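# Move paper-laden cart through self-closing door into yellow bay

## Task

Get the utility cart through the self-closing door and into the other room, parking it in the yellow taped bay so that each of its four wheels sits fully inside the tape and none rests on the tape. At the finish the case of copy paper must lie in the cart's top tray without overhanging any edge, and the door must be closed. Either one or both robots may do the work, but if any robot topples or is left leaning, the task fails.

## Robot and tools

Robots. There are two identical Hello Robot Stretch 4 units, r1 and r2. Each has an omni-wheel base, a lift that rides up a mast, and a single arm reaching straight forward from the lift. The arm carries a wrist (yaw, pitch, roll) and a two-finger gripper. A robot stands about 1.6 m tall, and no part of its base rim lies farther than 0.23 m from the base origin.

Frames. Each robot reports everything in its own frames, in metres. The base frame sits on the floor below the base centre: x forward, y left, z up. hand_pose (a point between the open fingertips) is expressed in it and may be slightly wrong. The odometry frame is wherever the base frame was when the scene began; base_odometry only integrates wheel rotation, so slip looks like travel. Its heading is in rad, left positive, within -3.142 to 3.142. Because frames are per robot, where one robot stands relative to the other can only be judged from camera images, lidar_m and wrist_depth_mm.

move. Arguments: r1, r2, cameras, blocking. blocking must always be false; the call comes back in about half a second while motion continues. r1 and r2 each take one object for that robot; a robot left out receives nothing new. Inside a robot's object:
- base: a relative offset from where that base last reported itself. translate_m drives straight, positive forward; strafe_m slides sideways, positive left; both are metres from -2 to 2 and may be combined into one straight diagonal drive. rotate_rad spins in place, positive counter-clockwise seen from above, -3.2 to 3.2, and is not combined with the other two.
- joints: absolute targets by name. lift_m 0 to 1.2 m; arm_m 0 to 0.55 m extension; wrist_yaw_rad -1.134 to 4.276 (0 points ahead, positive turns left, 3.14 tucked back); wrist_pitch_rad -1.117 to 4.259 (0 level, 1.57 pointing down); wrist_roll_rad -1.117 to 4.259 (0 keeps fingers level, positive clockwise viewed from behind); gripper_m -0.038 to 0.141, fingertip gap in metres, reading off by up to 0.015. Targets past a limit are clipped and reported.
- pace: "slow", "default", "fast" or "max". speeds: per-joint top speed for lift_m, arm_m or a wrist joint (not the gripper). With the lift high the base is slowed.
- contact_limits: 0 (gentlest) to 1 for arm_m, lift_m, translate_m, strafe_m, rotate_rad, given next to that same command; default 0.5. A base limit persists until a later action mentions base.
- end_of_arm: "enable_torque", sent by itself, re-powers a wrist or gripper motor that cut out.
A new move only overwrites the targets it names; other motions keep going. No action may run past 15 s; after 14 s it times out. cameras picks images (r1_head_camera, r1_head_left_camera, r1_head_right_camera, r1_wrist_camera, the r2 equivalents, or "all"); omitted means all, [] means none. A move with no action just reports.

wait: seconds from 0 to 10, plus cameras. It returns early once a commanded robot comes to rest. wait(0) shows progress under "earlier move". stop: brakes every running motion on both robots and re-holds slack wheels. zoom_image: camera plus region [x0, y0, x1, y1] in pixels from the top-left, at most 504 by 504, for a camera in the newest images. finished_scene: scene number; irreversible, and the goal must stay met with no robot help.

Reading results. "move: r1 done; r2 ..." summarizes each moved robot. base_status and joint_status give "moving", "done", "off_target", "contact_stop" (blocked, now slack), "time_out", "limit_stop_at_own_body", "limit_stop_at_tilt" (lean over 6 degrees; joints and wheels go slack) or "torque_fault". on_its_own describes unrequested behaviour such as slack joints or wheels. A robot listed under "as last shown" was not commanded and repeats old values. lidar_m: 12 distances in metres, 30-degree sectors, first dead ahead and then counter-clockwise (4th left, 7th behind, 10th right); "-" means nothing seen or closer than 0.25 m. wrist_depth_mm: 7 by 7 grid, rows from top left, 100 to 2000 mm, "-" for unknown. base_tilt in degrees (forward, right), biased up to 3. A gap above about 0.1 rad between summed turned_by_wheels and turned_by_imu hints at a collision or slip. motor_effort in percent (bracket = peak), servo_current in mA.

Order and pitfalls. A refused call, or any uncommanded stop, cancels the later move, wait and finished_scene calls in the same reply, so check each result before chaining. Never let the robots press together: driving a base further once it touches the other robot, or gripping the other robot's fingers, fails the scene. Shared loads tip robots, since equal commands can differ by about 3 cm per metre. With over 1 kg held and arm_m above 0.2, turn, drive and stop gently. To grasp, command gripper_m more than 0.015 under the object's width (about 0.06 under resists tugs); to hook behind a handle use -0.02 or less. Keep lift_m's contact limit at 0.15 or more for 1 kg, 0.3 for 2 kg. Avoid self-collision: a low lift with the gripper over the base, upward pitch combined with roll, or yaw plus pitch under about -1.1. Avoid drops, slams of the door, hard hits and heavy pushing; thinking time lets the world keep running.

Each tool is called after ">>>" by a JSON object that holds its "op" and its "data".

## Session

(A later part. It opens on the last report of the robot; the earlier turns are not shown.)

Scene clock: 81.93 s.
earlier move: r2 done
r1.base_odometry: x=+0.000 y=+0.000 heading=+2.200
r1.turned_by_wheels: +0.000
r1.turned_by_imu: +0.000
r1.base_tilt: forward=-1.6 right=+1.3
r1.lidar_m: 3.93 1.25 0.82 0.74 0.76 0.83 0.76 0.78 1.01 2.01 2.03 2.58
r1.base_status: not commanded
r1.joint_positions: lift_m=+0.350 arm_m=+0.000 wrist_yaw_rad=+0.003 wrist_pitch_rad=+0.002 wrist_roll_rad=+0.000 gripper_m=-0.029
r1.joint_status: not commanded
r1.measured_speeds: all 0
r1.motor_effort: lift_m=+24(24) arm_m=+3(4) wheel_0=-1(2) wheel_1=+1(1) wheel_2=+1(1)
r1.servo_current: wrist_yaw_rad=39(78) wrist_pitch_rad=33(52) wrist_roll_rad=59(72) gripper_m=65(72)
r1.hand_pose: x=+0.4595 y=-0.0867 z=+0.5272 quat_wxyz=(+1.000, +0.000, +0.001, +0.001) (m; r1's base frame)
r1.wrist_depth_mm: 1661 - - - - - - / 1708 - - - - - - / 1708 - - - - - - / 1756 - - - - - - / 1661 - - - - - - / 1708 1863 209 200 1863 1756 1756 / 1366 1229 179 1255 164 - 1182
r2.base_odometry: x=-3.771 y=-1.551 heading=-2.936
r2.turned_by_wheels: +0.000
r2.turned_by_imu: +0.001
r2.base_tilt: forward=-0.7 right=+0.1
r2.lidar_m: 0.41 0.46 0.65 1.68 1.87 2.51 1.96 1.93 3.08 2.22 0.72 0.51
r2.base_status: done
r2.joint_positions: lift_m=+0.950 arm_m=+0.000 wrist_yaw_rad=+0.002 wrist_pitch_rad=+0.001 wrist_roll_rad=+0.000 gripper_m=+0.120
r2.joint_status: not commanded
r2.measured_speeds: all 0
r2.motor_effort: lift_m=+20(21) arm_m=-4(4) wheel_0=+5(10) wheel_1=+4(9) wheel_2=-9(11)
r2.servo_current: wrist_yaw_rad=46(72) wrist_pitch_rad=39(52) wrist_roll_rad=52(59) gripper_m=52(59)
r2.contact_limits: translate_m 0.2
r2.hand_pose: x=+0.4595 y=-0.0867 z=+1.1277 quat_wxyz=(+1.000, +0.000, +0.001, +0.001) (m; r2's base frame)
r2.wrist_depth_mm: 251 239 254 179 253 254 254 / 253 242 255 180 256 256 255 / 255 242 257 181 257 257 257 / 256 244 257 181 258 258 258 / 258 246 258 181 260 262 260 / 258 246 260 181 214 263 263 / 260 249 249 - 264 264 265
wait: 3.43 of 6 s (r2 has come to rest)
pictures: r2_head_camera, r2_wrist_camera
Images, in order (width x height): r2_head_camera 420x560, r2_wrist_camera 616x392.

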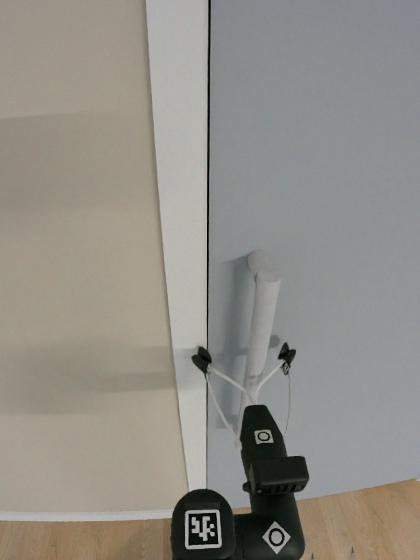

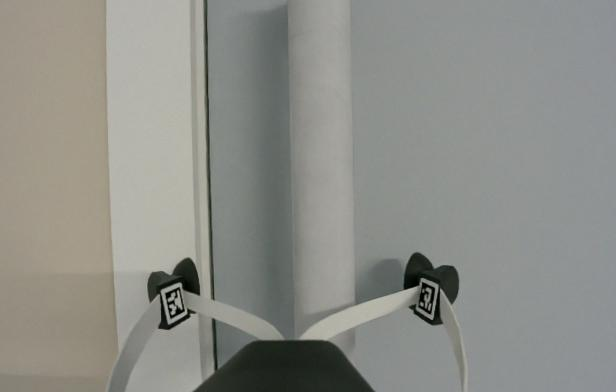

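>>> {"op": "move", "data": {"r2": {"base":{"translate_m":0.025},"pace":"slow","contact_limits":{"translate_m":0.2}}, "blocking": false, "cameras": []}}

>>> {"op": "wait", "data": {"seconds": 3, "cameras": []}}

>>> {"op": "move", "data": {"r2": {"joints":{"gripper_m":-0.038}}, "blocking": false, "cameras": []}}

>>> {"op": "wait", "data": {"seconds": 4, "cameras": ["r2_head_camera","r2_wrist_camera"]}}

Scene clock: 88.53 s.
move: r2 moving
r1: as last shown
r1.lidar_m: 3.89 1.28 0.82 0.75 0.76 0.87 0.76 0.78 1.02 2.01 2.05 2.59
r1.motor_effort: lift_m=+24(24) arm_m=+4(4) wheel_0=-1(2) wheel_1=+1(1) wheel_2=+1(1)
r1.servo_current: wrist_yaw_rad=33(72) wrist_pitch_rad=39(46) wrist_roll_rad=59(59) gripper_m=59(65)
r1.wrist_depth_mm: 1618 - - - - - - / 1661 - - - - - - / 1661 - - - - - - / 1661 - - - - - - / 1708 - - - - - - / 1756 1921 209 200 1808 1808 1756 / 1397 1205 180 1281 164 - 1205
r2.base_odometry: x=-3.783 y=-1.553 heading=-2.936
r2.turned_by_wheels: +0.000
r2.turned_by_imu: +0.015
r2.base_tilt: forward=-0.9 right=+0.2
r2.lidar_m: 0.42 0.48 0.69 1.69 1.88 2.56 1.96 1.94 3.05 2.08 0.67 0.38
r2.base_status: translate_m moving
r2.joint_positions: lift_m=+0.950 arm_m=+0.000 wrist_yaw_rad=-0.001 wrist_pitch_rad=+0.001 wrist_roll_rad=+0.000 gripper_m=+0.120
r2.joint_status: not commanded
r2.measured_speeds: translate_m=+0.048 strafe_m=+0.000 rotate_rad=-0.001 lift_m=+0.000 arm_m=+0.000 wrist_yaw_rad=-0.015 wrist_pitch_rad=+0.000 wrist_roll_rad=+0.000
r2.motor_effort: lift_m=+21(21) arm_m=+4(4) wheel_0=+9(9) wheel_1=+10(10) wheel_2=-19(19)
r2.servo_current: wrist_yaw_rad=59(59) wrist_pitch_rad=33(46) wrist_roll_rad=39(52) gripper_m=52(52)
r2.contact_limits: translate_m 0.2
r2.hand_pose: x=+0.4592 y=-0.0876 z=+1.1277 quat_wxyz=(+1.000, +0.000, +0.001, +0.000) (m; r2's base frame)
r2.wrist_depth_mm: 248 235 249 171 249 248 248 / 248 236 250 170 250 248 250 / 250 236 250 250 250 251 250 / 251 238 251 175 252 252 253 / 253 239 253 176 253 253 253 / 255 197 255 178 193 256 255 / 255 243 243 - 257 255 257
pictures: none
No camera images: "cameras" was empty.

Scene clock: 89.30 s.
earlier move: r2 done
r1.base_odometry: x=+0.000 y=+0.000 heading=+2.200
r1.turned_by_wheels: +0.000
r1.turned_by_imu: +0.000
r1.base_tilt: forward=-1.6 right=+1.3
r1.lidar_m: 3.92 1.25 0.83 0.74 0.76 0.85 0.75 0.80 1.01 2.01 2.05 2.58
r1.base_status: not commanded
r1.joint_positions: lift_m=+0.350 arm_m=+0.000 wrist_yaw_rad=+0.003 wrist_pitch_rad=+0.002 wrist_roll_rad=+0.000 gripper_m=-0.029
r1.joint_status: not commanded
r1.measured_speeds: all 0
r1.motor_effort: lift_m=+24(24) arm_m=+4(4) wheel_0=-2(2) wheel_1=+1(1) wheel_2=+1(1)
r1.servo_current: wrist_yaw_rad=46(72) wrist_pitch_rad=46(52) wrist_roll_rad=52(65) gripper_m=65(72)
r1.hand_pose: x=+0.4595 y=-0.0867 z=+0.5272 quat_wxyz=(+1.000, +0.000, +0.001, +0.001) (m; r1's base frame)
r1.wrist_depth_mm: 1708 - - - - - - / 1661 - - - - - - / 1708 - - - - - - / 1708 - - - - - - / 1708 - - - - - - / 1708 1921 210 200 1863 1863 1756 / 1366 1205 179 1308 165 - 1229
r2.base_odometry: x=-3.795 y=-1.556 heading=-2.936
r2.turned_by_wheels: -0.001
r2.turned_by_imu: +0.027
r2.base_tilt: forward=-1.4 right=+0.4
r2.lidar_m: 0.41 0.48 0.68 1.81 1.89 2.60 1.96 1.94 3.03 1.83 0.64 0.42
r2.base_status: done
r2.joint_positions: lift_m=+0.950 arm_m=+0.000 wrist_yaw_rad=-0.007 wrist_pitch_rad=+0.001 wrist_roll_rad=+0.000 gripper_m=+0.120
r2.joint_status: not commanded
r2.measured_speeds: all 0
r2.motor_effort: lift_m=+20(21) arm_m=+4(5) wheel_0=+4(9) wheel_1=+5(11) wheel_2=-19(19)
r2.servo_current: wrist_yaw_rad=59(72) wrist_pitch_rad=33(46) wrist_roll_rad=46(59) gripper_m=59(59)
r2.contact_limits: translate_m 0.2
r2.hand_pose: x=+0.4586 y=-0.0895 z=+1.1277 quat_wxyz=(+1.000, +0.000, +0.001, -0.004) (m; r2's base frame)
r2.wrist_depth_mm: 250 236 248 249 246 247 246 / 251 237 247 250 248 248 247 / 254 239 245 251 248 249 249 / 255 253 243 252 175 250 249 / 256 254 241 253 176 253 251 / 257 255 243 255 186 253 252 / 259 244 244 - 255 255 253
wait: 0.77 of 3 s (r2 has come to rest)
pictures: none
No camera images: "cameras" was empty.

Scene clock: 89.80 s.
move: r2 moving
r1: as last shown
r1.base_tilt: forward=-1.6 right=+1.2
r1.lidar_m: 3.94 1.26 0.83 0.74 0.76 0.84 0.77 0.78 1.02 2.02 2.04 2.61
r1.motor_effort: lift_m=+24(24) arm_m=+4(4) wheel_0=-1(2) wheel_1=+1(1) wheel_2=+1(1)
r1.servo_current: wrist_yaw_rad=52(65) wrist_pitch_rad=39(46) wrist_roll_rad=39(59) gripper_m=65(65)
r1.wrist_depth_mm: 1661 - - - - - - / 1661 - - - - - - / 1708 - - - - - - / 1661 - - - - - - / 1756 - - - - - - / 1708 1983 209 200 1863 1808 1756 / 1366 1205 179 1255 164 - 1229
r2.base_odometry: x=-3.795 y=-1.556 heading=-2.936
r2.turned_by_wheels: +0.000
r2.turned_by_imu: +0.000
r2.base_tilt: forward=-1.3 right=+0.4
r2.lidar_m: 0.45 0.47 0.68 1.81 1.91 2.60 1.93 1.94 3.04 1.81 0.65 0.41
r2.base_status: not commanded
r2.joint_positions: lift_m=+0.950 arm_m=+0.000 wrist_yaw_rad=-0.007 wrist_pitch_rad=+0.001 wrist_roll_rad=+0.000 gripper_m=+0.106
r2.joint_status: gripper_m moving
r2.measured_speeds: all 0
r2.motor_effort: lift_m=+20(21) arm_m=+4(4) wheel_0=+4(5) wheel_1=+5(5) wheel_2=-19(19)
r2.servo_current: wrist_yaw_rad=59(59) wrist_pitch_rad=46(46) wrist_roll_rad=52(59) gripper_m=104(117)
r2.contact_limits: translate_m 0.2
r2.hand_pose: x=+0.4586 y=-0.0895 z=+1.1277 quat_wxyz=(+1.000, +0.000, +0.001, -0.004) (m; r2's base frame)
r2.wrist_depth_mm: 249 236 246 248 245 246 244 / 251 236 244 248 246 246 246 / 252 251 243 251 248 249 248 / 253 252 240 252 173 249 249 / 255 253 239 252 174 250 250 / 255 255 242 254 181 252 252 / 258 244 242 - 255 254 253
pictures: none
No camera images: "cameras" was empty.

Scene clock: 91.57 s.
earlier move: r2 done
r1.base_odometry: x=+0.000 y=+0.000 heading=+2.200
r1.turned_by_wheels: +0.000
r1.turned_by_imu: +0.000
r1.base_tilt: forward=-1.6 right=+1.3
r1.lidar_m: 3.90 1.26 0.83 0.72 0.75 0.82 0.77 0.78 1.02 2.00 2.04 2.53
r1.base_status: not commanded
r1.joint_positions: lift_m=+0.350 arm_m=+0.000 wrist_yaw_rad=+0.003 wrist_pitch_rad=+0.002 wrist_roll_rad=+0.000 gripper_m=-0.029
r1.joint_status: not commanded
r1.measured_speeds: all 0
r1.motor_effort: lift_m=+24(24) arm_m=+3(4) wheel_0=-1(2) wheel_1=+1(1) wheel_2=+0(1)
r1.servo_current: wrist_yaw_rad=33(65) wrist_pitch_rad=46(52) wrist_roll_rad=39(72) gripper_m=59(65)
r1.hand_pose: x=+0.4595 y=-0.0867 z=+0.5272 quat_wxyz=(+1.000, +0.000, +0.001, +0.001) (m; r1's base frame)
r1.wrist_depth_mm: 1661 - - - - - - / 1708 - - - - - - / 1661 - - - - - - / 1661 - - - - - - / 1661 - - - - - - / 1708 1863 210 199 1921 1863 1808 / 1336 1229 180 1281 164 - 1229
r2.base_odometry: x=-3.796 y=-1.556 heading=-2.937
r2.turned_by_wheels: -0.001
r2.turned_by_imu: -0.028
r2.base_tilt: forward=-0.7 right=+0.1
r2.lidar_m: 0.41 0.46 0.63 1.66 1.89 2.52 1.99 1.94 3.03 2.00 0.68 0.38
r2.base_status: not commanded
r2.joint_positions: lift_m=+0.950 arm_m=+0.000 wrist_yaw_rad=-0.014 wrist_pitch_rad=+0.001 wrist_roll_rad=+0.000 gripper_m=-0.037
r2.joint_status: all done
r2.measured_speeds: all 0
r2.motor_effort: lift_m=+20(21) arm_m=+4(4) wheel_0=-10(15) wheel_1=-2(5) wheel_2=-9(19)
r2.servo_current: wrist_yaw_rad=85(98) wrist_pitch_rad=39(46) wrist_roll_rad=33(59) gripper_m=104(293)
r2.contact_limits: translate_m 0.2
r2.hand_pose: x=+0.4580 y=-0.0915 z=+1.1277 quat_wxyz=(+1.000, +0.000, +0.001, -0.007) (m; r2's base frame)
r2.wrist_depth_mm: 229 218 234 158 236 237 239 / 230 219 234 158 237 238 240 / 231 220 236 159 238 241 242 / 233 221 237 160 240 242 244 / 234 224 238 160 241 242 245 / 236 224 224 161 176 245 247 / 236 225 240 - 244 246 248
wait: 1.77 of 4 s (r2 has come to rest)
pictures: r2_head_camera, r2_wrist_camera
Images, in order (width x height): r2_head_camera 420x560, r2_wrist_camera 616x392.

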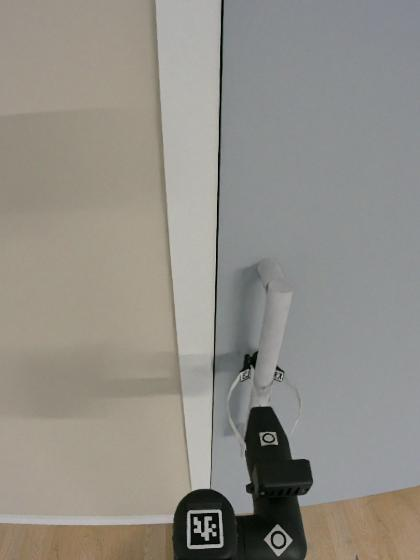

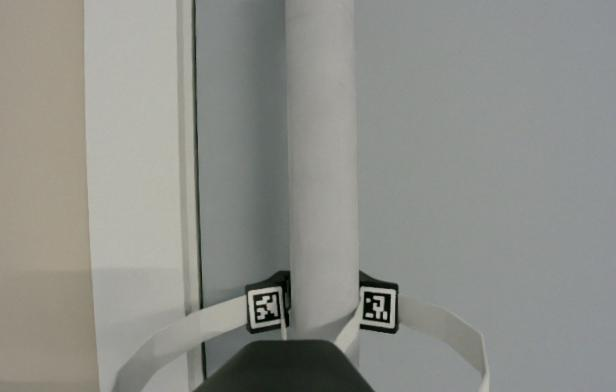

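>>> {"op": "move", "data": {"r2": {"base":{"translate_m":-0.27,"strafe_m":-0.05},"pace":"slow"}, "blocking": false, "cameras": []}}

>>> {"op": "wait", "data": {"seconds": 6, "cameras": ["r2_head_camera","r2_head_right_camera"]}}

Scene clock: 111.63 s.
move: r2 moving
r1: as last shown
r1.lidar_m: 3.92 1.24 0.83 0.75 0.77 0.84 0.77 0.80 1.01 2.03 2.06 2.58
r1.motor_effort: lift_m=+24(24) arm_m=+4(4) wheel_0=-2(2) wheel_1=+1(1) wheel_2=+1(1)
r1.servo_current: wrist_yaw_rad=39(65) wrist_pitch_rad=39(46) wrist_roll_rad=39(59) gripper_m=59(65)
r1.wrist_depth_mm: 1708 - - - - - - / 1708 - - - - - - / 1661 - - - - - - / 1708 - - - - - - / 1708 - - - - - - / 1661 1921 210 199 1863 1863 1756 / 1397 1182 179 1281 164 - 1182
r2.base_odometry: x=-3.784 y=-1.551 heading=-2.938
r2.turned_by_wheels: -0.001
r2.turned_by_imu: -0.007
r2.base_tilt: forward=-0.4 right=+0.2
r2.lidar_m: 0.40 0.48 0.63 1.65 1.89 2.50 1.98 1.94 3.05 2.09 0.66 0.43
r2.base_status: translate_m moving; strafe_m moving
r2.joint_positions: lift_m=+0.950 arm_m=+0.000 wrist_yaw_rad=-0.013 wrist_pitch_rad=+0.001 wrist_roll_rad=+0.000 gripper_m=-0.037
r2.joint_status: not commanded
r2.measured_speeds: translate_m=-0.049 strafe_m=-0.008 rotate_rad=+0.004 lift_m=+0.000 arm_m=+0.000 wrist_yaw_rad=+0.024 wrist_pitch_rad=+0.000 wrist_roll_rad=+0.000
r2.motor_effort: lift_m=+20(20) arm_m=-4(4) wheel_0=-16(19) wheel_1=-6(9) wheel_2=+13(13)
r2.servo_current: wrist_yaw_rad=78(85) wrist_pitch_rad=39(46) wrist_roll_rad=33(52) gripper_m=104(111)
r2.hand_pose: x=+0.4582 y=-0.0911 z=+1.1277 quat_wxyz=(+1.000, +0.000, +0.001, -0.006) (m; r2's base frame)
r2.wrist_depth_mm: 234 222 237 164 239 241 242 / 236 224 238 164 241 242 243 / 236 224 239 164 243 243 244 / 238 225 241 165 244 245 246 / 239 228 242 166 244 247 247 / 241 229 182 167 179 247 250 / 242 229 245 - 248 249 251
pictures: none
No camera images: "cameras" was empty.

Scene clock: 115.13 s.
earlier move: r2 done
r1.base_odometry: x=+0.000 y=+0.000 heading=+2.200
r1.turned_by_wheels: +0.000
r1.turned_by_imu: +0.000
r1.base_tilt: forward=-1.6 right=+1.3
r1.lidar_m: 3.92 1.24 0.81 0.73 0.75 0.85 0.76 0.77 1.02 1.99 2.02 2.58
r1.base_status: not commanded
r1.joint_positions: lift_m=+0.350 arm_m=+0.000 wrist_yaw_rad=+0.003 wrist_pitch_rad=+0.002 wrist_roll_rad=+0.000 gripper_m=-0.029
r1.joint_status: not commanded
r1.measured_speeds: all 0
r1.motor_effort: lift_m=+24(24) arm_m=+4(4) wheel_0=-2(2) wheel_1=+1(1) wheel_2=+1(1)
r1.servo_current: wrist_yaw_rad=52(72) wrist_pitch_rad=39(52) wrist_roll_rad=52(65) gripper_m=65(72)
r1.hand_pose: x=+0.4595 y=-0.0867 z=+0.5272 quat_wxyz=(+1.000, +0.000, +0.001, +0.001) (m; r1's base frame)
r1.wrist_depth_mm: 1708 - - - - - - / 1661 - - - - - - / 1708 - - - - - - / 1708 - - - - - - / 1756 - - - - - - / 1708 1921 209 200 1808 1808 1756 / 1397 1229 180 1281 164 - 1205
r2.base_odometry: x=-3.542 y=-1.452 heading=-2.936
r2.turned_by_wheels: +0.002
r2.turned_by_imu: -0.585
r2.base_tilt: forward=-0.6 right=+0.0
r2.lidar_m: 0.40 0.55 0.57 0.73 1.62 1.71 2.21 5.23 1.89 3.32 3.06 0.63
r2.base_status: done
r2.joint_positions: lift_m=+0.950 arm_m=+0.000 wrist_yaw_rad=+0.011 wrist_pitch_rad=+0.001 wrist_roll_rad=+0.000 gripper_m=-0.037
r2.joint_status: not commanded
r2.measured_speeds: all 0
r2.motor_effort: lift_m=+20(20) arm_m=-5(5) wheel_0=-6(22) wheel_1=-7(16) wheel_2=+25(25)
r2.servo_current: wrist_yaw_rad=72(85) wrist_pitch_rad=39(52) wrist_roll_rad=39(65) gripper_m=104(111)
r2.hand_pose: x=+0.4604 y=-0.0841 z=+1.1277 quat_wxyz=(+1.000, +0.000, +0.001, +0.006) (m; r2's base frame)
r2.wrist_depth_mm: 330 184 222 161 364 - - / 334 185 222 162 362 - - / 336 185 222 163 362 - - / 338 185 223 165 364 - - / 338 190 230 165 364 - - / 342 181 183 166 177 - - / 343 177 219 - - - -
wait: 3.50 of 6 s (r2 has come to rest)
pictures: r2_head_camera, r2_head_right_camera
Images, in order (width x height): r2_head_camera 420x560, r2_head_right_camera 420x672.

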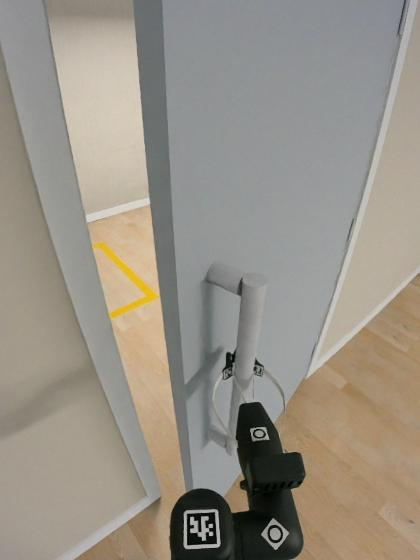

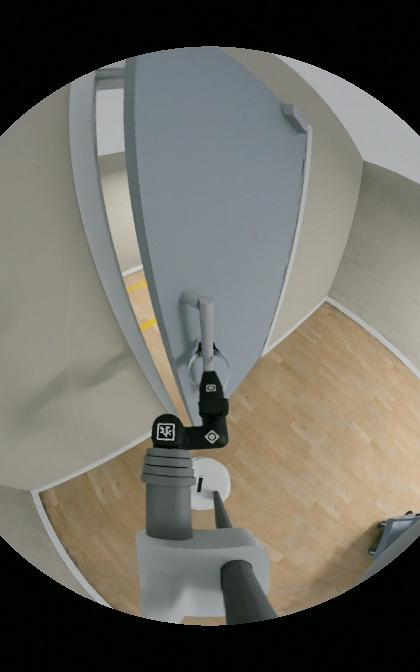

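>>> {"op": "move", "data": {"r2": {"base":{"strafe_m":-0.07},"pace":"slow"}, "blocking": false, "cameras": []}}

>>> {"op": "wait", "data": {"seconds": 3, "cameras": []}}

>>> {"op": "move", "data": {"r2": {"base":{"rotate_rad":0.3},"pace":"slow"}, "blocking": false, "cameras": []}}

>>> {"op": "wait", "data": {"seconds": 3, "cameras": []}}

>>> {"op": "move", "data": {"r2": {"base":{"strafe_m":-0.14},"pace":"slow"}, "blocking": false, "cameras": []}}

>>> {"op": "wait", "data": {"seconds": 4, "cameras": ["r2_head_camera","r2_head_right_camera"]}}

Scene clock: 125.30 s.
move: r2 moving
r1: as last shown
r1.lidar_m: 3.91 1.23 0.81 0.75 0.76 0.84 0.77 0.79 1.02 2.01 2.04 2.56
r1.servo_current: wrist_yaw_rad=59(65) wrist_pitch_rad=52(52) wrist_roll_rad=46(65) gripper_m=65(65)
r1.wrist_depth_mm: 1661 - - - - - - / 1661 - - - - - - / 1661 - - - - - - / 1756 - - - - - - / 1708 - - - - - - / 1708 1863 209 199 1863 1863 1708 / 1397 1229 179 1281 164 - 1205
r2.base_odometry: x=-3.545 y=-1.439 heading=-2.935
r2.turned_by_wheels: +0.002
r2.turned_by_imu: +0.002
r2.base_tilt: forward=-0.6 right=+0.1
r2.lidar_m: 0.38 0.56 0.56 0.75 1.64 1.72 2.19 5.21 1.89 3.29 3.05 0.68
r2.base_status: strafe_m moving
r2.joint_positions: lift_m=+0.950 arm_m=+0.000 wrist_yaw_rad=+0.016 wrist_pitch_rad=+0.001 wrist_roll_rad=+0.000 gripper_m=-0.037
r2.joint_status: not commanded
r2.measured_speeds: translate_m=-0.001 strafe_m=-0.055 rotate_rad=+0.004 lift_m=+0.000 arm_m=+0.000 wrist_yaw_rad=+0.018 wrist_pitch_rad=+0.000 wrist_roll_rad=+0.000
r2.motor_effort: lift_m=+20(20) arm_m=-5(6) wheel_0=+11(12) wheel_1=-9(11) wheel_2=+14(21)
r2.servo_current: wrist_yaw_rad=91(91) wrist_pitch_rad=39(46) wrist_roll_rad=46(59) gripper_m=104(104)
r2.hand_pose: x=+0.4607 y=-0.0829 z=+1.1277 quat_wxyz=(+1.000, +0.000, +0.001, +0.008) (m; r2's base frame)
r2.wrist_depth_mm: 336 190 220 161 364 - - / 332 194 220 162 364 - - / 340 191 221 163 366 - - / 336 190 220 166 366 - - / 338 191 228 167 368 - - / 343 186 182 167 177 - - / 345 178 216 - - - -
pictures: none
No camera images: "cameras" was empty.

Scene clock: 128.30 s.
earlier move: r2 contact_stop
r1.base_odometry: x=+0.000 y=+0.000 heading=+2.200
r1.turned_by_wheels: +0.000
r1.turned_by_imu: +0.000
r1.base_tilt: forward=-1.6 right=+1.3
r1.lidar_m: 3.93 1.24 0.83 0.74 0.75 0.85 0.78 0.79 1.01 2.01 2.05 2.58
r1.base_status: not commanded
r1.joint_positions: lift_m=+0.350 arm_m=+0.000 wrist_yaw_rad=+0.003 wrist_pitch_rad=+0.002 wrist_roll_rad=+0.000 gripper_m=-0.029
r1.joint_status: not commanded
r1.measured_speeds: all 0
r1.motor_effort: lift_m=+24(24) arm_m=+4(4) wheel_0=-2(2) wheel_1=+1(1) wheel_2=+1(1)
r1.servo_current: wrist_yaw_rad=46(72) wrist_pitch_rad=33(52) wrist_roll_rad=46(65) gripper_m=65(72)
r1.hand_pose: x=+0.4595 y=-0.0867 z=+0.5272 quat_wxyz=(+1.000, +0.000, +0.001, +0.001) (m; r1's base frame)
r1.wrist_depth_mm: 1708 - - - - - - / 1708 - - - - - - / 1708 - - - - - - / 1708 - - - - - - / 1756 - - - - - - / 1708 1921 208 200 1808 1863 1708 / 1366 1229 180 1281 165 - 1182
r2.base_odometry: x=-3.587 y=-1.417 heading=-2.693
r2.turned_by_wheels: +0.242
r2.turned_by_imu: +0.261
r2.base_tilt: forward=-0.6 right=+0.1
r2.lidar_m: 0.40 0.54 0.62 0.96 1.74 1.93 3.02 1.87 3.73 3.03 1.39 0.54
r2.base_status: strafe_m contact_stop
r2.joint_positions: lift_m=+0.950 arm_m=+0.000 wrist_yaw_rad=+0.003 wrist_pitch_rad=+0.001 wrist_roll_rad=+0.000 gripper_m=-0.037
r2.joint_status: not commanded
r2.measured_speeds: translate_m=+0.018 strafe_m=-0.001 rotate_rad=+0.047 lift_m=+0.000 arm_m=+0.000 wrist_yaw_rad=+0.000 wrist_pitch_rad=+0.000 wrist_roll_rad=+0.000
r2.on_its_own: the wheels are slack since a contact_stop
r2.motor_effort: lift_m=+20(20) arm_m=-5(6) wheel_0=+0(32) wheel_1=-2(11) wheel_2=+0(21)
r2.servo_current: wrist_yaw_rad=59(169) wrist_pitch_rad=39(46) wrist_roll_rad=52(72) gripper_m=85(111)
r2.hand_pose: x=+0.4596 y=-0.0865 z=+1.1277 quat_wxyz=(+1.000, +0.000, +0.001, +0.002) (m; r2's base frame)
r2.wrist_depth_mm: 314 211 222 162 286 332 382 / 315 211 224 163 286 332 389 / 317 211 226 163 286 332 389 / 319 212 226 164 289 336 387 / 319 324 227 167 290 338 387 / 319 324 183 168 179 347 392 / 322 325 224 - 304 345 394
wait: 3.00 s; no rest
pictures: none
No camera images: "cameras" was empty.

not run: a stop that you did not command came earlier in this reply.

not run: a stop that you did not command came earlier in this reply.

not run: a stop that you did not command came earlier in this reply.

not run: a stop that you did not command came earlier in this reply.

>>> {"op": "move", "data": {"r2": {"base":{"translate_m":-0.2,"strafe_m":-0.12},"pace":"slow","contact_limits":{"translate_m":0.9}}, "blocking": false, "cameras": []}}

>>> {"op": "wait", "data": {"seconds": 5, "cameras": ["r2_head_camera","r2_head_right_camera"]}}

Scene clock: 134.97 s.
move: r2 moving
r1: as last shown
r1.lidar_m: 3.91 1.26 0.82 0.73 0.77 0.84 0.77 0.79 0.98 2.01 2.05 2.59
r1.servo_current: wrist_yaw_rad=39(59) wrist_pitch_rad=39(46) wrist_roll_rad=52(59) gripper_m=65(65)
r1.wrist_depth_mm: 1708 - - - - - - / 1661 - - - - - - / 1661 - - - - - - / 1661 - - - - - - / 1756 - - - - - - / 1756 1863 210 200 1808 1808 1708 / 1366 1229 179 1308 164 - 1182
r2.base_odometry: x=-3.667 y=-1.432 heading=-2.539
r2.turned_by_wheels: +0.153
r2.turned_by_imu: +0.150
r2.base_tilt: forward=-0.6 right=+0.1
r2.lidar_m: 0.41 0.46 0.57 1.11 1.80 2.13 3.98 1.94 3.35 2.96 0.91 0.51
r2.base_status: translate_m moving; strafe_m moving
r2.joint_positions: lift_m=+0.950 arm_m=+0.000 wrist_yaw_rad=+0.005 wrist_pitch_rad=+0.001 wrist_roll_rad=+0.000 gripper_m=-0.037
r2.joint_status: not commanded
r2.measured_speeds: translate_m=-0.038 strafe_m=-0.033 rotate_rad=+0.000 lift_m=+0.000 arm_m=+0.000 wrist_yaw_rad=+0.002 wrist_pitch_rad=+0.000 wrist_roll_rad=+0.000
r2.motor_effort: lift_m=+20(20) arm_m=-5(5) wheel_0=+0(3) wheel_1=-10(12) wheel_2=+20(21)
r2.servo_current: wrist_yaw_rad=39(52) wrist_pitch_rad=39(46) wrist_roll_rad=39(59) gripper_m=85(91)
r2.contact_limits: translate_m 0.9
r2.hand_pose: x=+0.4598 y=-0.0859 z=+1.1277 quat_wxyz=(+1.000, +0.000, +0.001, +0.003) (m; r2's base frame)
r2.wrist_depth_mm: 254 251 231 161 255 270 282 / 256 252 233 162 257 272 282 / 256 254 234 164 257 272 285 / 258 256 234 166 259 273 285 / 258 256 236 166 260 274 287 / 262 256 184 166 178 277 290 / 262 255 237 - 264 273 291
pictures: none
No camera images: "cameras" was empty.

Scene clock: 138.07 s.
earlier move: r2 done
r1.base_odometry: x=+0.000 y=+0.000 heading=+2.200
r1.turned_by_wheels: +0.000
r1.turned_by_imu: +0.000
r1.base_tilt: forward=-1.6 right=+1.3
r1.lidar_m: 3.92 1.25 0.81 0.75 0.77 0.85 0.75 0.80 1.00 2.02 2.05 2.59
r1.base_status: not commanded
r1.joint_positions: lift_m=+0.350 arm_m=+0.000 wrist_yaw_rad=+0.003 wrist_pitch_rad=+0.002 wrist_roll_rad=+0.000 gripper_m=-0.029
r1.joint_status: not commanded
r1.measured_speeds: all 0
r1.motor_effort: lift_m=+24(24) arm_m=+3(4) wheel_0=-1(2) wheel_1=+1(1) wheel_2=+1(1)
r1.servo_current: wrist_yaw_rad=33(72) wrist_pitch_rad=33(52) wrist_roll_rad=39(65) gripper_m=65(72)
r1.hand_pose: x=+0.4595 y=-0.0867 z=+0.5272 quat_wxyz=(+1.000, +0.000, +0.001, +0.001) (m; r1's base frame)
r1.wrist_depth_mm: 1708 - - - - - - / 1661 - - - - - - / 1661 - - - - - - / 1808 - - - - - - / 1756 - - - - - - / 1708 1921 209 200 1808 1808 1756 / 1397 1229 179 1255 165 - 1205
r2.base_odometry: x=-3.570 y=-1.232 heading=-2.539
r2.turned_by_wheels: +0.001
r2.turned_by_imu: +0.018
r2.base_tilt: forward=-0.7 right=+0.0
r2.lidar_m: 0.39 0.67 0.83 1.63 1.88 2.23 - 1.72 3.24 2.89 1.27 0.55
r2.base_status: done
r2.joint_positions: lift_m=+0.950 arm_m=+0.000 wrist_yaw_rad=+0.023 wrist_pitch_rad=+0.001 wrist_roll_rad=+0.000 gripper_m=-0.037
r2.joint_status: not commanded
r2.measured_speeds: all 0
r2.on_its_own: wrist_yaw_rad is at rest, and its servo_current (143 mA) is outside its rest range (0 to 104 mA)
r2.motor_effort: lift_m=+20(20) arm_m=-5(5) wheel_0=+4(18) wheel_1=-4(12) wheel_2=+20(27)
r2.servo_current: wrist_yaw_rad=143(150) wrist_pitch_rad=39(46) wrist_roll_rad=52(59) gripper_m=85(91)
r2.contact_limits: translate_m 0.9
r2.hand_pose: x=+0.4613 y=-0.0807 z=+1.1277 quat_wxyz=(+1.000, +0.000, +0.001, +0.012) (m; r2's base frame)
r2.wrist_depth_mm: 445 219 225 162 274 306 340 / 449 220 228 163 276 307 338 / 449 222 229 163 276 306 342 / 455 222 229 168 278 307 340 / 459 224 231 164 277 309 343 / 459 452 182 165 272 314 345 / 459 158 229 - 287 - 349
wait: 3.10 of 5 s (r2 has come to rest)
pictures: r2_head_camera, r2_head_right_camera
Images, in order (width x height): r2_head_camera 420x560, r2_head_right_camera 420x672.

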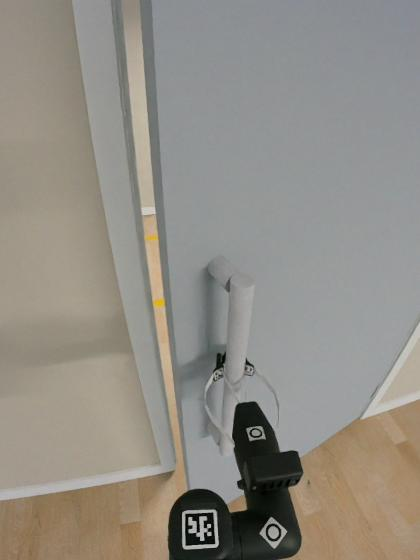

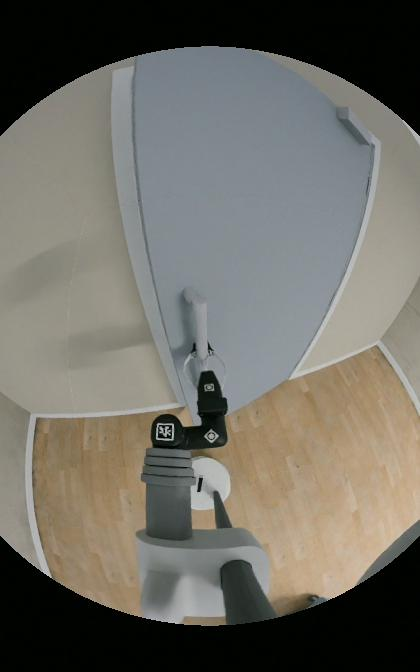

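>>> {"op": "move", "data": {"r2": {"base":{"translate_m":-0.2,"strafe_m":-0.3},"pace":"slow","contact_limits":{"translate_m":0.9}}, "blocking": false, "cameras": []}}

>>> {"op": "wait", "data": {"seconds": 6, "cameras": ["r2_head_camera","r2_head_right_camera"]}}

Scene clock: 145.00 s.
move: r2 moving
r1: as last shown
r1.lidar_m: 3.91 1.24 0.82 0.74 0.75 0.86 0.75 0.79 1.02 2.00 2.05 2.60
r1.motor_effort: lift_m=+24(24) arm_m=+4(4) wheel_0=-1(2) wheel_1=+1(1) wheel_2=+0(1)
r1.servo_current: wrist_yaw_rad=46(65) wrist_pitch_rad=39(46) wrist_roll_rad=59(59) gripper_m=59(65)
r1.wrist_depth_mm: 1661 - - - - - - / 1708 - - - - - - / 1708 - - - - - - / 1708 - - - - - - / 1661 - - - - - - / 1756 1921 209 200 1808 1808 1808 / 1366 1205 180 1281 165 - 1205
r2.base_odometry: x=-3.570 y=-1.219 heading=-2.536
r2.turned_by_wheels: +0.003
r2.turned_by_imu: +0.003
r2.base_tilt: forward=-0.6 right=+0.0
r2.lidar_m: 0.38 0.71 0.86 1.65 1.88 2.27 - 1.70 3.20 2.87 1.24 0.56
r2.base_status: translate_m moving; strafe_m moving
r2.joint_positions: lift_m=+0.950 arm_m=+0.000 wrist_yaw_rad=+0.023 wrist_pitch_rad=+0.001 wrist_roll_rad=+0.000 gripper_m=-0.037
r2.joint_status: not commanded
r2.measured_speeds: translate_m=-0.027 strafe_m=-0.041 rotate_rad=+0.004 lift_m=+0.000 arm_m=+0.000 wrist_yaw_rad=+0.000 wrist_pitch_rad=+0.000 wrist_roll_rad=+0.000
r2.motor_effort: lift_m=+20(20) arm_m=-5(5) wheel_0=+20(20) wheel_1=-9(9) wheel_2=+23(24)
r2.servo_current: wrist_yaw_rad=137(156) wrist_pitch_rad=39(46) wrist_roll_rad=46(52) gripper_m=85(91)
r2.contact_limits: translate_m 0.9
r2.hand_pose: x=+0.4613 y=-0.0807 z=+1.1277 quat_wxyz=(+1.000, +0.000, +0.001, +0.012) (m; r2's base frame)
r2.wrist_depth_mm: 455 221 224 164 274 304 338 / 455 221 226 164 276 304 338 / 462 222 228 164 278 307 342 / 466 222 228 172 278 309 343 / 466 223 229 171 278 310 342 / 469 224 179 166 273 314 345 / 469 222 230 - 282 324 349
pictures: none
No camera images: "cameras" was empty.

Scene clock: 149.60 s.
earlier move: r2 done
r1.base_odometry: x=+0.000 y=+0.000 heading=+2.200
r1.turned_by_wheels: +0.000
r1.turned_by_imu: +0.000
r1.base_tilt: forward=-1.6 right=+1.3
r1.lidar_m: 3.91 1.24 0.83 0.74 0.77 0.84 0.75 0.79 1.02 2.01 2.03 2.57
r1.base_status: not commanded
r1.joint_positions: lift_m=+0.350 arm_m=+0.000 wrist_yaw_rad=+0.003 wrist_pitch_rad=+0.002 wrist_roll_rad=+0.000 gripper_m=-0.029
r1.joint_status: not commanded
r1.measured_speeds: all 0
r1.motor_effort: lift_m=+24(24) arm_m=+4(4) wheel_0=-2(3) wheel_1=+1(1) wheel_2=+1(1)
r1.servo_current: wrist_yaw_rad=39(72) wrist_pitch_rad=46(52) wrist_roll_rad=39(65) gripper_m=59(72)
r1.hand_pose: x=+0.4595 y=-0.0867 z=+0.5272 quat_wxyz=(+1.000, +0.000, +0.001, +0.001) (m; r1's base frame)
r1.wrist_depth_mm: 1618 - - - - - - / 1708 - - - - - - / 1708 - - - - - - / 1756 - - - - - - / 1708 - - - - - - / 1708 1863 210 200 1808 1863 1756 / 1366 1182 179 1255 164 - 1229
r2.base_odometry: x=-3.577 y=-0.872 heading=-2.537
r2.turned_by_wheels: -0.001
r2.turned_by_imu: +0.702
r2.base_tilt: forward=-0.6 right=+0.1
r2.lidar_m: 0.41 0.87 2.12 2.22 3.02 1.74 3.72 2.75 2.37 0.86 0.53 0.46
r2.base_status: done
r2.joint_positions: lift_m=+0.950 arm_m=+0.000 wrist_yaw_rad=+0.028 wrist_pitch_rad=+0.001 wrist_roll_rad=+0.000 gripper_m=-0.037
r2.joint_status: not commanded
r2.measured_speeds: all 0
r2.on_its_own: wrist_yaw_rad is at rest, and its servo_current (182 mA) is outside its rest range (0 to 104 mA)
r2.motor_effort: lift_m=+20(20) arm_m=-7(7) wheel_0=+7(26) wheel_1=-3(9) wheel_2=+17(30)
r2.servo_current: wrist_yaw_rad=182(195) wrist_pitch_rad=33(46) wrist_roll_rad=46(59) gripper_m=85(91)
r2.contact_limits: translate_m 0.9
r2.hand_pose: x=+0.4619 y=-0.0792 z=+1.1277 quat_wxyz=(+1.000, +0.000, +0.001, +0.014) (m; r2's base frame)
r2.wrist_depth_mm: - - - 163 216 198 - / - - 264 163 217 196 183 / - - - 168 219 199 185 / - - - 169 220 200 186 / - - - 165 221 200 186 / - - 180 166 179 201 187 / - - - - 221 196 188
wait: 4.60 of 6 s (r2 has come to rest)
pictures: r2_head_camera, r2_head_right_camera
Images, in order (width x height): r2_head_camera 420x560, r2_head_right_camera 420x672.

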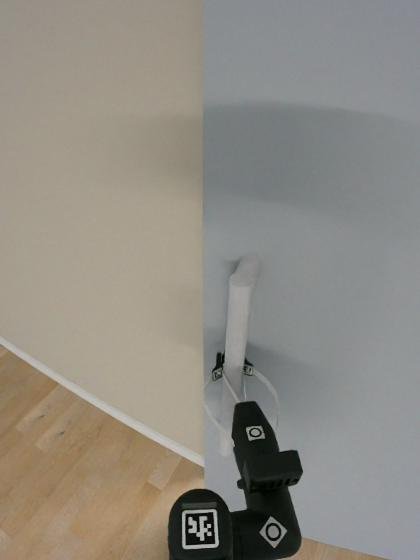

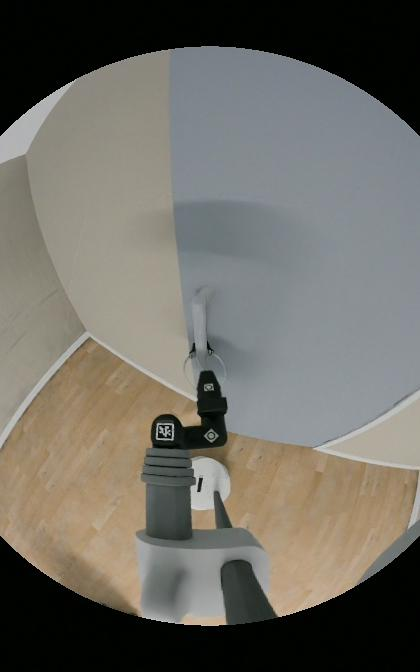

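>>> {"op": "move", "data": {"r2": {"base":{"translate_m":-0.32,"strafe_m":-0.04},"pace":"slow","contact_limits":{"translate_m":0.9}}, "blocking": false, "cameras": []}}

>>> {"op": "wait", "data": {"seconds": 6, "cameras": ["r2_head_camera","r2_head_right_camera"]}}

Scene clock: 160.60 s.
move: r2 moving
r1: as last shown
r1.lidar_m: 3.92 1.25 0.84 0.75 0.76 0.84 0.76 0.76 1.00 2.02 2.06 2.61
r1.motor_effort: lift_m=+24(24) arm_m=+4(4) wheel_0=-2(2) wheel_1=+1(1) wheel_2=+1(1)
r1.servo_current: wrist_yaw_rad=59(59) wrist_pitch_rad=46(46) wrist_roll_rad=46(65) gripper_m=65(72)
r1.wrist_depth_mm: 1661 - - - - - - / 1661 - - - - - - / 1708 - - - - - - / 1708 - - - - - - / 1708 - - - - - - / 1708 1983 208 200 1808 1756 1808 / 1397 1205 179 1255 164 - 1205
r2.base_odometry: x=-3.568 y=-0.863 heading=-2.535
r2.turned_by_wheels: +0.002
r2.turned_by_imu: +0.004
r2.base_tilt: forward=-0.6 right=+0.1
r2.lidar_m: 0.39 0.91 2.12 2.22 3.10 1.73 3.70 2.74 2.39 0.84 0.53 0.44
r2.base_status: translate_m moving; strafe_m moving
r2.joint_positions: lift_m=+0.950 arm_m=+0.000 wrist_yaw_rad=+0.028 wrist_pitch_rad=+0.001 wrist_roll_rad=+0.000 gripper_m=-0.037
r2.joint_status: not commanded
r2.measured_speeds: translate_m=-0.050 strafe_m=-0.006 rotate_rad=+0.001 lift_m=+0.000 arm_m=+0.000 wrist_yaw_rad=+0.000 wrist_pitch_rad=+0.000 wrist_roll_rad=+0.000
r2.motor_effort: lift_m=+20(20) arm_m=-7(7) wheel_0=-2(5) wheel_1=-9(11) wheel_2=+29(29)
r2.servo_current: wrist_yaw_rad=195(195) wrist_pitch_rad=39(46) wrist_roll_rad=33(52) gripper_m=85(91)
r2.contact_limits: translate_m 0.9
r2.hand_pose: x=+0.4619 y=-0.0792 z=+1.1277 quat_wxyz=(+1.000, +0.000, +0.001, +0.014) (m; r2's base frame)
r2.wrist_depth_mm: - - - 163 216 197 - / - - 170 164 216 195 183 / - - - 169 219 198 185 / - - - 170 220 199 185 / - - - 170 222 200 186 / - - 179 166 177 200 187 / - 136 - - 221 196 188
pictures: none
No camera images: "cameras" was empty.

Scene clock: 164.60 s.
earlier move: r2 done
r1.base_odometry: x=+0.000 y=+0.000 heading=+2.200
r1.turned_by_wheels: +0.000
r1.turned_by_imu: +0.000
r1.base_tilt: forward=-1.6 right=+1.3
r1.lidar_m: 3.94 1.25 0.81 0.75 0.77 0.85 0.77 0.80 1.01 2.01 2.03 2.58
r1.base_status: not commanded
r1.joint_positions: lift_m=+0.350 arm_m=+0.000 wrist_yaw_rad=+0.003 wrist_pitch_rad=+0.002 wrist_roll_rad=+0.000 gripper_m=-0.029
r1.joint_status: not commanded
r1.measured_speeds: all 0
r1.motor_effort: lift_m=+24(24) arm_m=+3(4) wheel_0=-2(2) wheel_1=+1(1) wheel_2=+1(1)
r1.servo_current: wrist_yaw_rad=52(72) wrist_pitch_rad=46(52) wrist_roll_rad=46(72) gripper_m=59(72)
r1.hand_pose: x=+0.4595 y=-0.0867 z=+0.5272 quat_wxyz=(+1.000, +0.000, +0.001, +0.001) (m; r1's base frame)
r1.wrist_depth_mm: 1708 - - - - - - / 1661 - - - - - - / 1708 - - - - - - / 1708 - - - - - - / 1708 - - - - - - / 1708 1921 209 200 1863 1808 1756 / 1397 1205 179 1255 164 - 1255
r2.base_odometry: x=-3.337 y=-0.657 heading=-2.535
r2.turned_by_wheels: +0.000
r2.turned_by_imu: +0.217
r2.base_tilt: forward=-0.6 right=+0.0
r2.lidar_m: 0.40 1.46 2.30 2.64 1.66 1.51 2.94 2.47 1.67 0.86 0.51 0.46
r2.base_status: done
r2.joint_positions: lift_m=+0.950 arm_m=+0.000 wrist_yaw_rad=+0.028 wrist_pitch_rad=+0.001 wrist_roll_rad=+0.000 gripper_m=-0.037
r2.joint_status: not commanded
r2.measured_speeds: all 0
r2.on_its_own: wrist_yaw_rad is at rest, and its servo_current (176 mA) is outside its rest range (0 to 104 mA)
r2.motor_effort: lift_m=+20(20) arm_m=-9(10) wheel_0=+5(14) wheel_1=-6(11) wheel_2=+24(34)
r2.servo_current: wrist_yaw_rad=176(202) wrist_pitch_rad=46(46) wrist_roll_rad=52(59) gripper_m=85(91)
r2.contact_limits: translate_m 0.9
r2.hand_pose: x=+0.4620 y=-0.0792 z=+1.1277 quat_wxyz=(+1.000, +0.000, +0.001, +0.014) (m; r2's base frame)
r2.wrist_depth_mm: - - - 163 216 196 - / - - 169 163 216 197 184 / - - - 169 219 198 185 / - - - 169 220 200 186 / - - 206 165 220 200 186 / - 1983 179 166 178 202 189 / - 136 - - 221 196 189
wait: 4.00 of 6 s (r2 has come to rest)
pictures: r2_head_camera, r2_head_right_camera
Images, in order (width x height): r2_head_camera 420x560, r2_head_right_camera 420x672.

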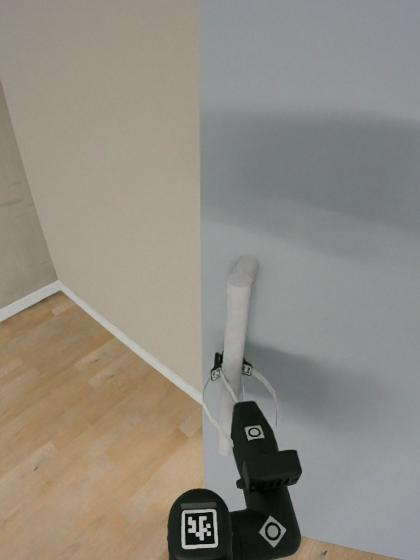

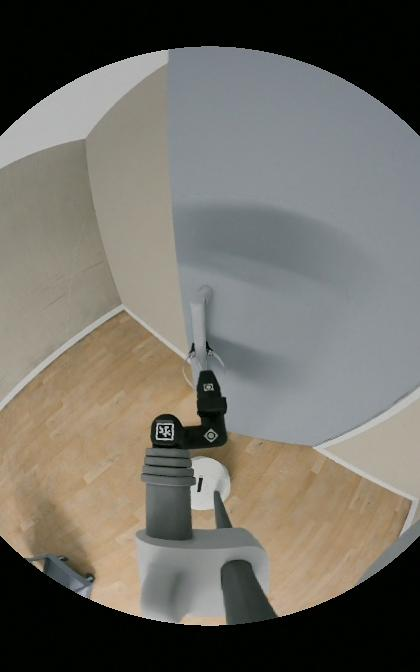

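>>> {"op": "move", "data": {"r2": {"base":{"translate_m":-0.35,"strafe_m":-0.05},"pace":"slow","contact_limits":{"translate_m":0.9}}, "blocking": false, "cameras": []}}

>>> {"op": "wait", "data": {"seconds": 6, "cameras": ["r2_head_camera","r2_head_right_camera"]}}

Scene clock: 170.37 s.
move: r2 moving
r1: as last shown
r1.lidar_m: 3.91 1.25 0.82 0.75 0.75 0.83 0.79 0.77 1.00 2.00 2.06 2.57
r1.motor_effort: lift_m=+24(24) arm_m=+3(4) wheel_0=-1(2) wheel_1=+1(1) wheel_2=+1(1)
r1.servo_current: wrist_yaw_rad=46(72) wrist_pitch_rad=39(46) wrist_roll_rad=46(65) gripper_m=59(65)
r1.wrist_depth_mm: 1708 - - - - - - / 1708 - - - - - - / 1756 - - - - - - / 1756 - - - - - - / 1708 - - - - - - / 1708 1983 209 200 1921 1808 1708 / 1397 1229 179 1281 165 - 1205
r2.base_odometry: x=-3.328 y=-0.648 heading=-2.533
r2.turned_by_wheels: +0.002
r2.turned_by_imu: +0.010
r2.base_tilt: forward=-0.6 right=+0.0
r2.lidar_m: 0.40 1.51 2.30 2.64 1.65 1.55 2.89 2.46 1.68 0.82 0.53 0.44
r2.base_status: translate_m moving; strafe_m moving
r2.joint_positions: lift_m=+0.950 arm_m=+0.000 wrist_yaw_rad=+0.028 wrist_pitch_rad=+0.001 wrist_roll_rad=+0.000 gripper_m=-0.037
r2.joint_status: not commanded
r2.measured_speeds: translate_m=-0.049 strafe_m=-0.007 rotate_rad=-0.002 lift_m=+0.000 arm_m=+0.000 wrist_yaw_rad=+0.000 wrist_pitch_rad=+0.000 wrist_roll_rad=+0.000
r2.motor_effort: lift_m=+20(20) arm_m=-9(10) wheel_0=+7(8) wheel_1=-8(10) wheel_2=+26(28)
r2.servo_current: wrist_yaw_rad=189(189) wrist_pitch_rad=46(46) wrist_roll_rad=46(52) gripper_m=85(91)
r2.contact_limits: translate_m 0.9
r2.hand_pose: x=+0.4620 y=-0.0792 z=+1.1277 quat_wxyz=(+1.000, +0.000, +0.001, +0.014) (m; r2's base frame)
r2.wrist_depth_mm: - - 167 171 216 196 - / - - 168 163 217 196 183 / - - - 165 218 198 185 / - - - 170 220 200 186 / - - 206 170 222 200 187 / - - 179 170 177 201 187 / - 144 - - 220 196 189
pictures: none
No camera images: "cameras" was empty.

Scene clock: 174.67 s.
earlier move: r2 done
r1.base_odometry: x=+0.000 y=+0.000 heading=+2.200
r1.turned_by_wheels: +0.000
r1.turned_by_imu: +0.000
r1.base_tilt: forward=-1.6 right=+1.3
r1.lidar_m: 3.91 1.22 0.81 0.73 0.78 0.84 0.77 0.80 1.01 2.01 2.05 2.59
r1.base_status: not commanded
r1.joint_positions: lift_m=+0.350 arm_m=+0.000 wrist_yaw_rad=+0.003 wrist_pitch_rad=+0.002 wrist_roll_rad=+0.000 gripper_m=-0.029
r1.joint_status: not commanded
r1.measured_speeds: all 0
r1.motor_effort: lift_m=+24(24) arm_m=+4(4) wheel_0=-2(2) wheel_1=+1(1) wheel_2=+0(1)
r1.servo_current: wrist_yaw_rad=59(72) wrist_pitch_rad=46(52) wrist_roll_rad=52(72) gripper_m=59(72)
r1.hand_pose: x=+0.4595 y=-0.0867 z=+0.5272 quat_wxyz=(+1.000, +0.000, +0.001, +0.001) (m; r1's base frame)
r1.wrist_depth_mm: 1661 - - - - - - / 1708 - - - - - - / 1661 - - - - - - / 1708 - - - - - - / 1708 - - - - - - / 1756 1921 211 200 1808 1863 1756 / 1366 1205 179 1281 164 - 1205
r2.base_odometry: x=-3.079 y=-0.416 heading=-2.533
r2.turned_by_wheels: +0.000
r2.turned_by_imu: +0.258
r2.base_tilt: forward=-0.6 right=+0.0
r2.lidar_m: 0.40 2.51 2.61 3.51 1.42 3.25 2.36 2.21 1.34 0.84 0.52 0.47
r2.base_status: done
r2.joint_positions: lift_m=+0.950 arm_m=+0.000 wrist_yaw_rad=+0.028 wrist_pitch_rad=+0.001 wrist_roll_rad=+0.000 gripper_m=-0.037
r2.joint_status: not commanded
r2.measured_speeds: all 0
r2.on_its_own: wrist_yaw_rad is at rest, and its servo_current (189 mA) is outside its rest range (0 to 104 mA)
r2.motor_effort: lift_m=+20(20) arm_m=-8(10) wheel_0=+6(11) wheel_1=-4(10) wheel_2=+23(31)
r2.servo_current: wrist_yaw_rad=189(202) wrist_pitch_rad=39(46) wrist_roll_rad=52(65) gripper_m=85(91)
r2.contact_limits: translate_m 0.9
r2.hand_pose: x=+0.4619 y=-0.0792 z=+1.1277 quat_wxyz=(+1.000, +0.000, +0.001, +0.014) (m; r2's base frame)
r2.wrist_depth_mm: - - - 174 213 194 - / - - - 229 216 195 182 / - - - 164 217 197 183 / - - - 171 218 198 185 / - - - 171 220 198 186 / - - 181 166 180 197 186 / - - - - 220 194 186
wait: 4.30 of 6 s (r2 has come to rest)
pictures: r2_head_camera, r2_head_right_camera
Images, in order (width x height): r2_head_camera 420x560, r2_head_right_camera 420x672.

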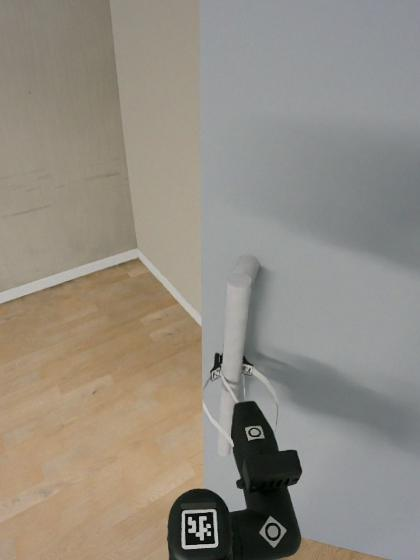

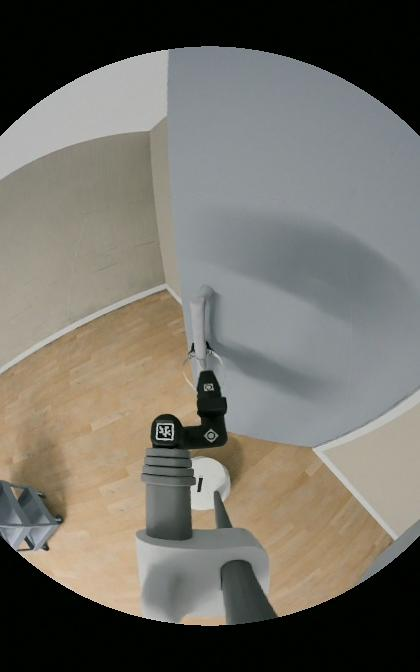

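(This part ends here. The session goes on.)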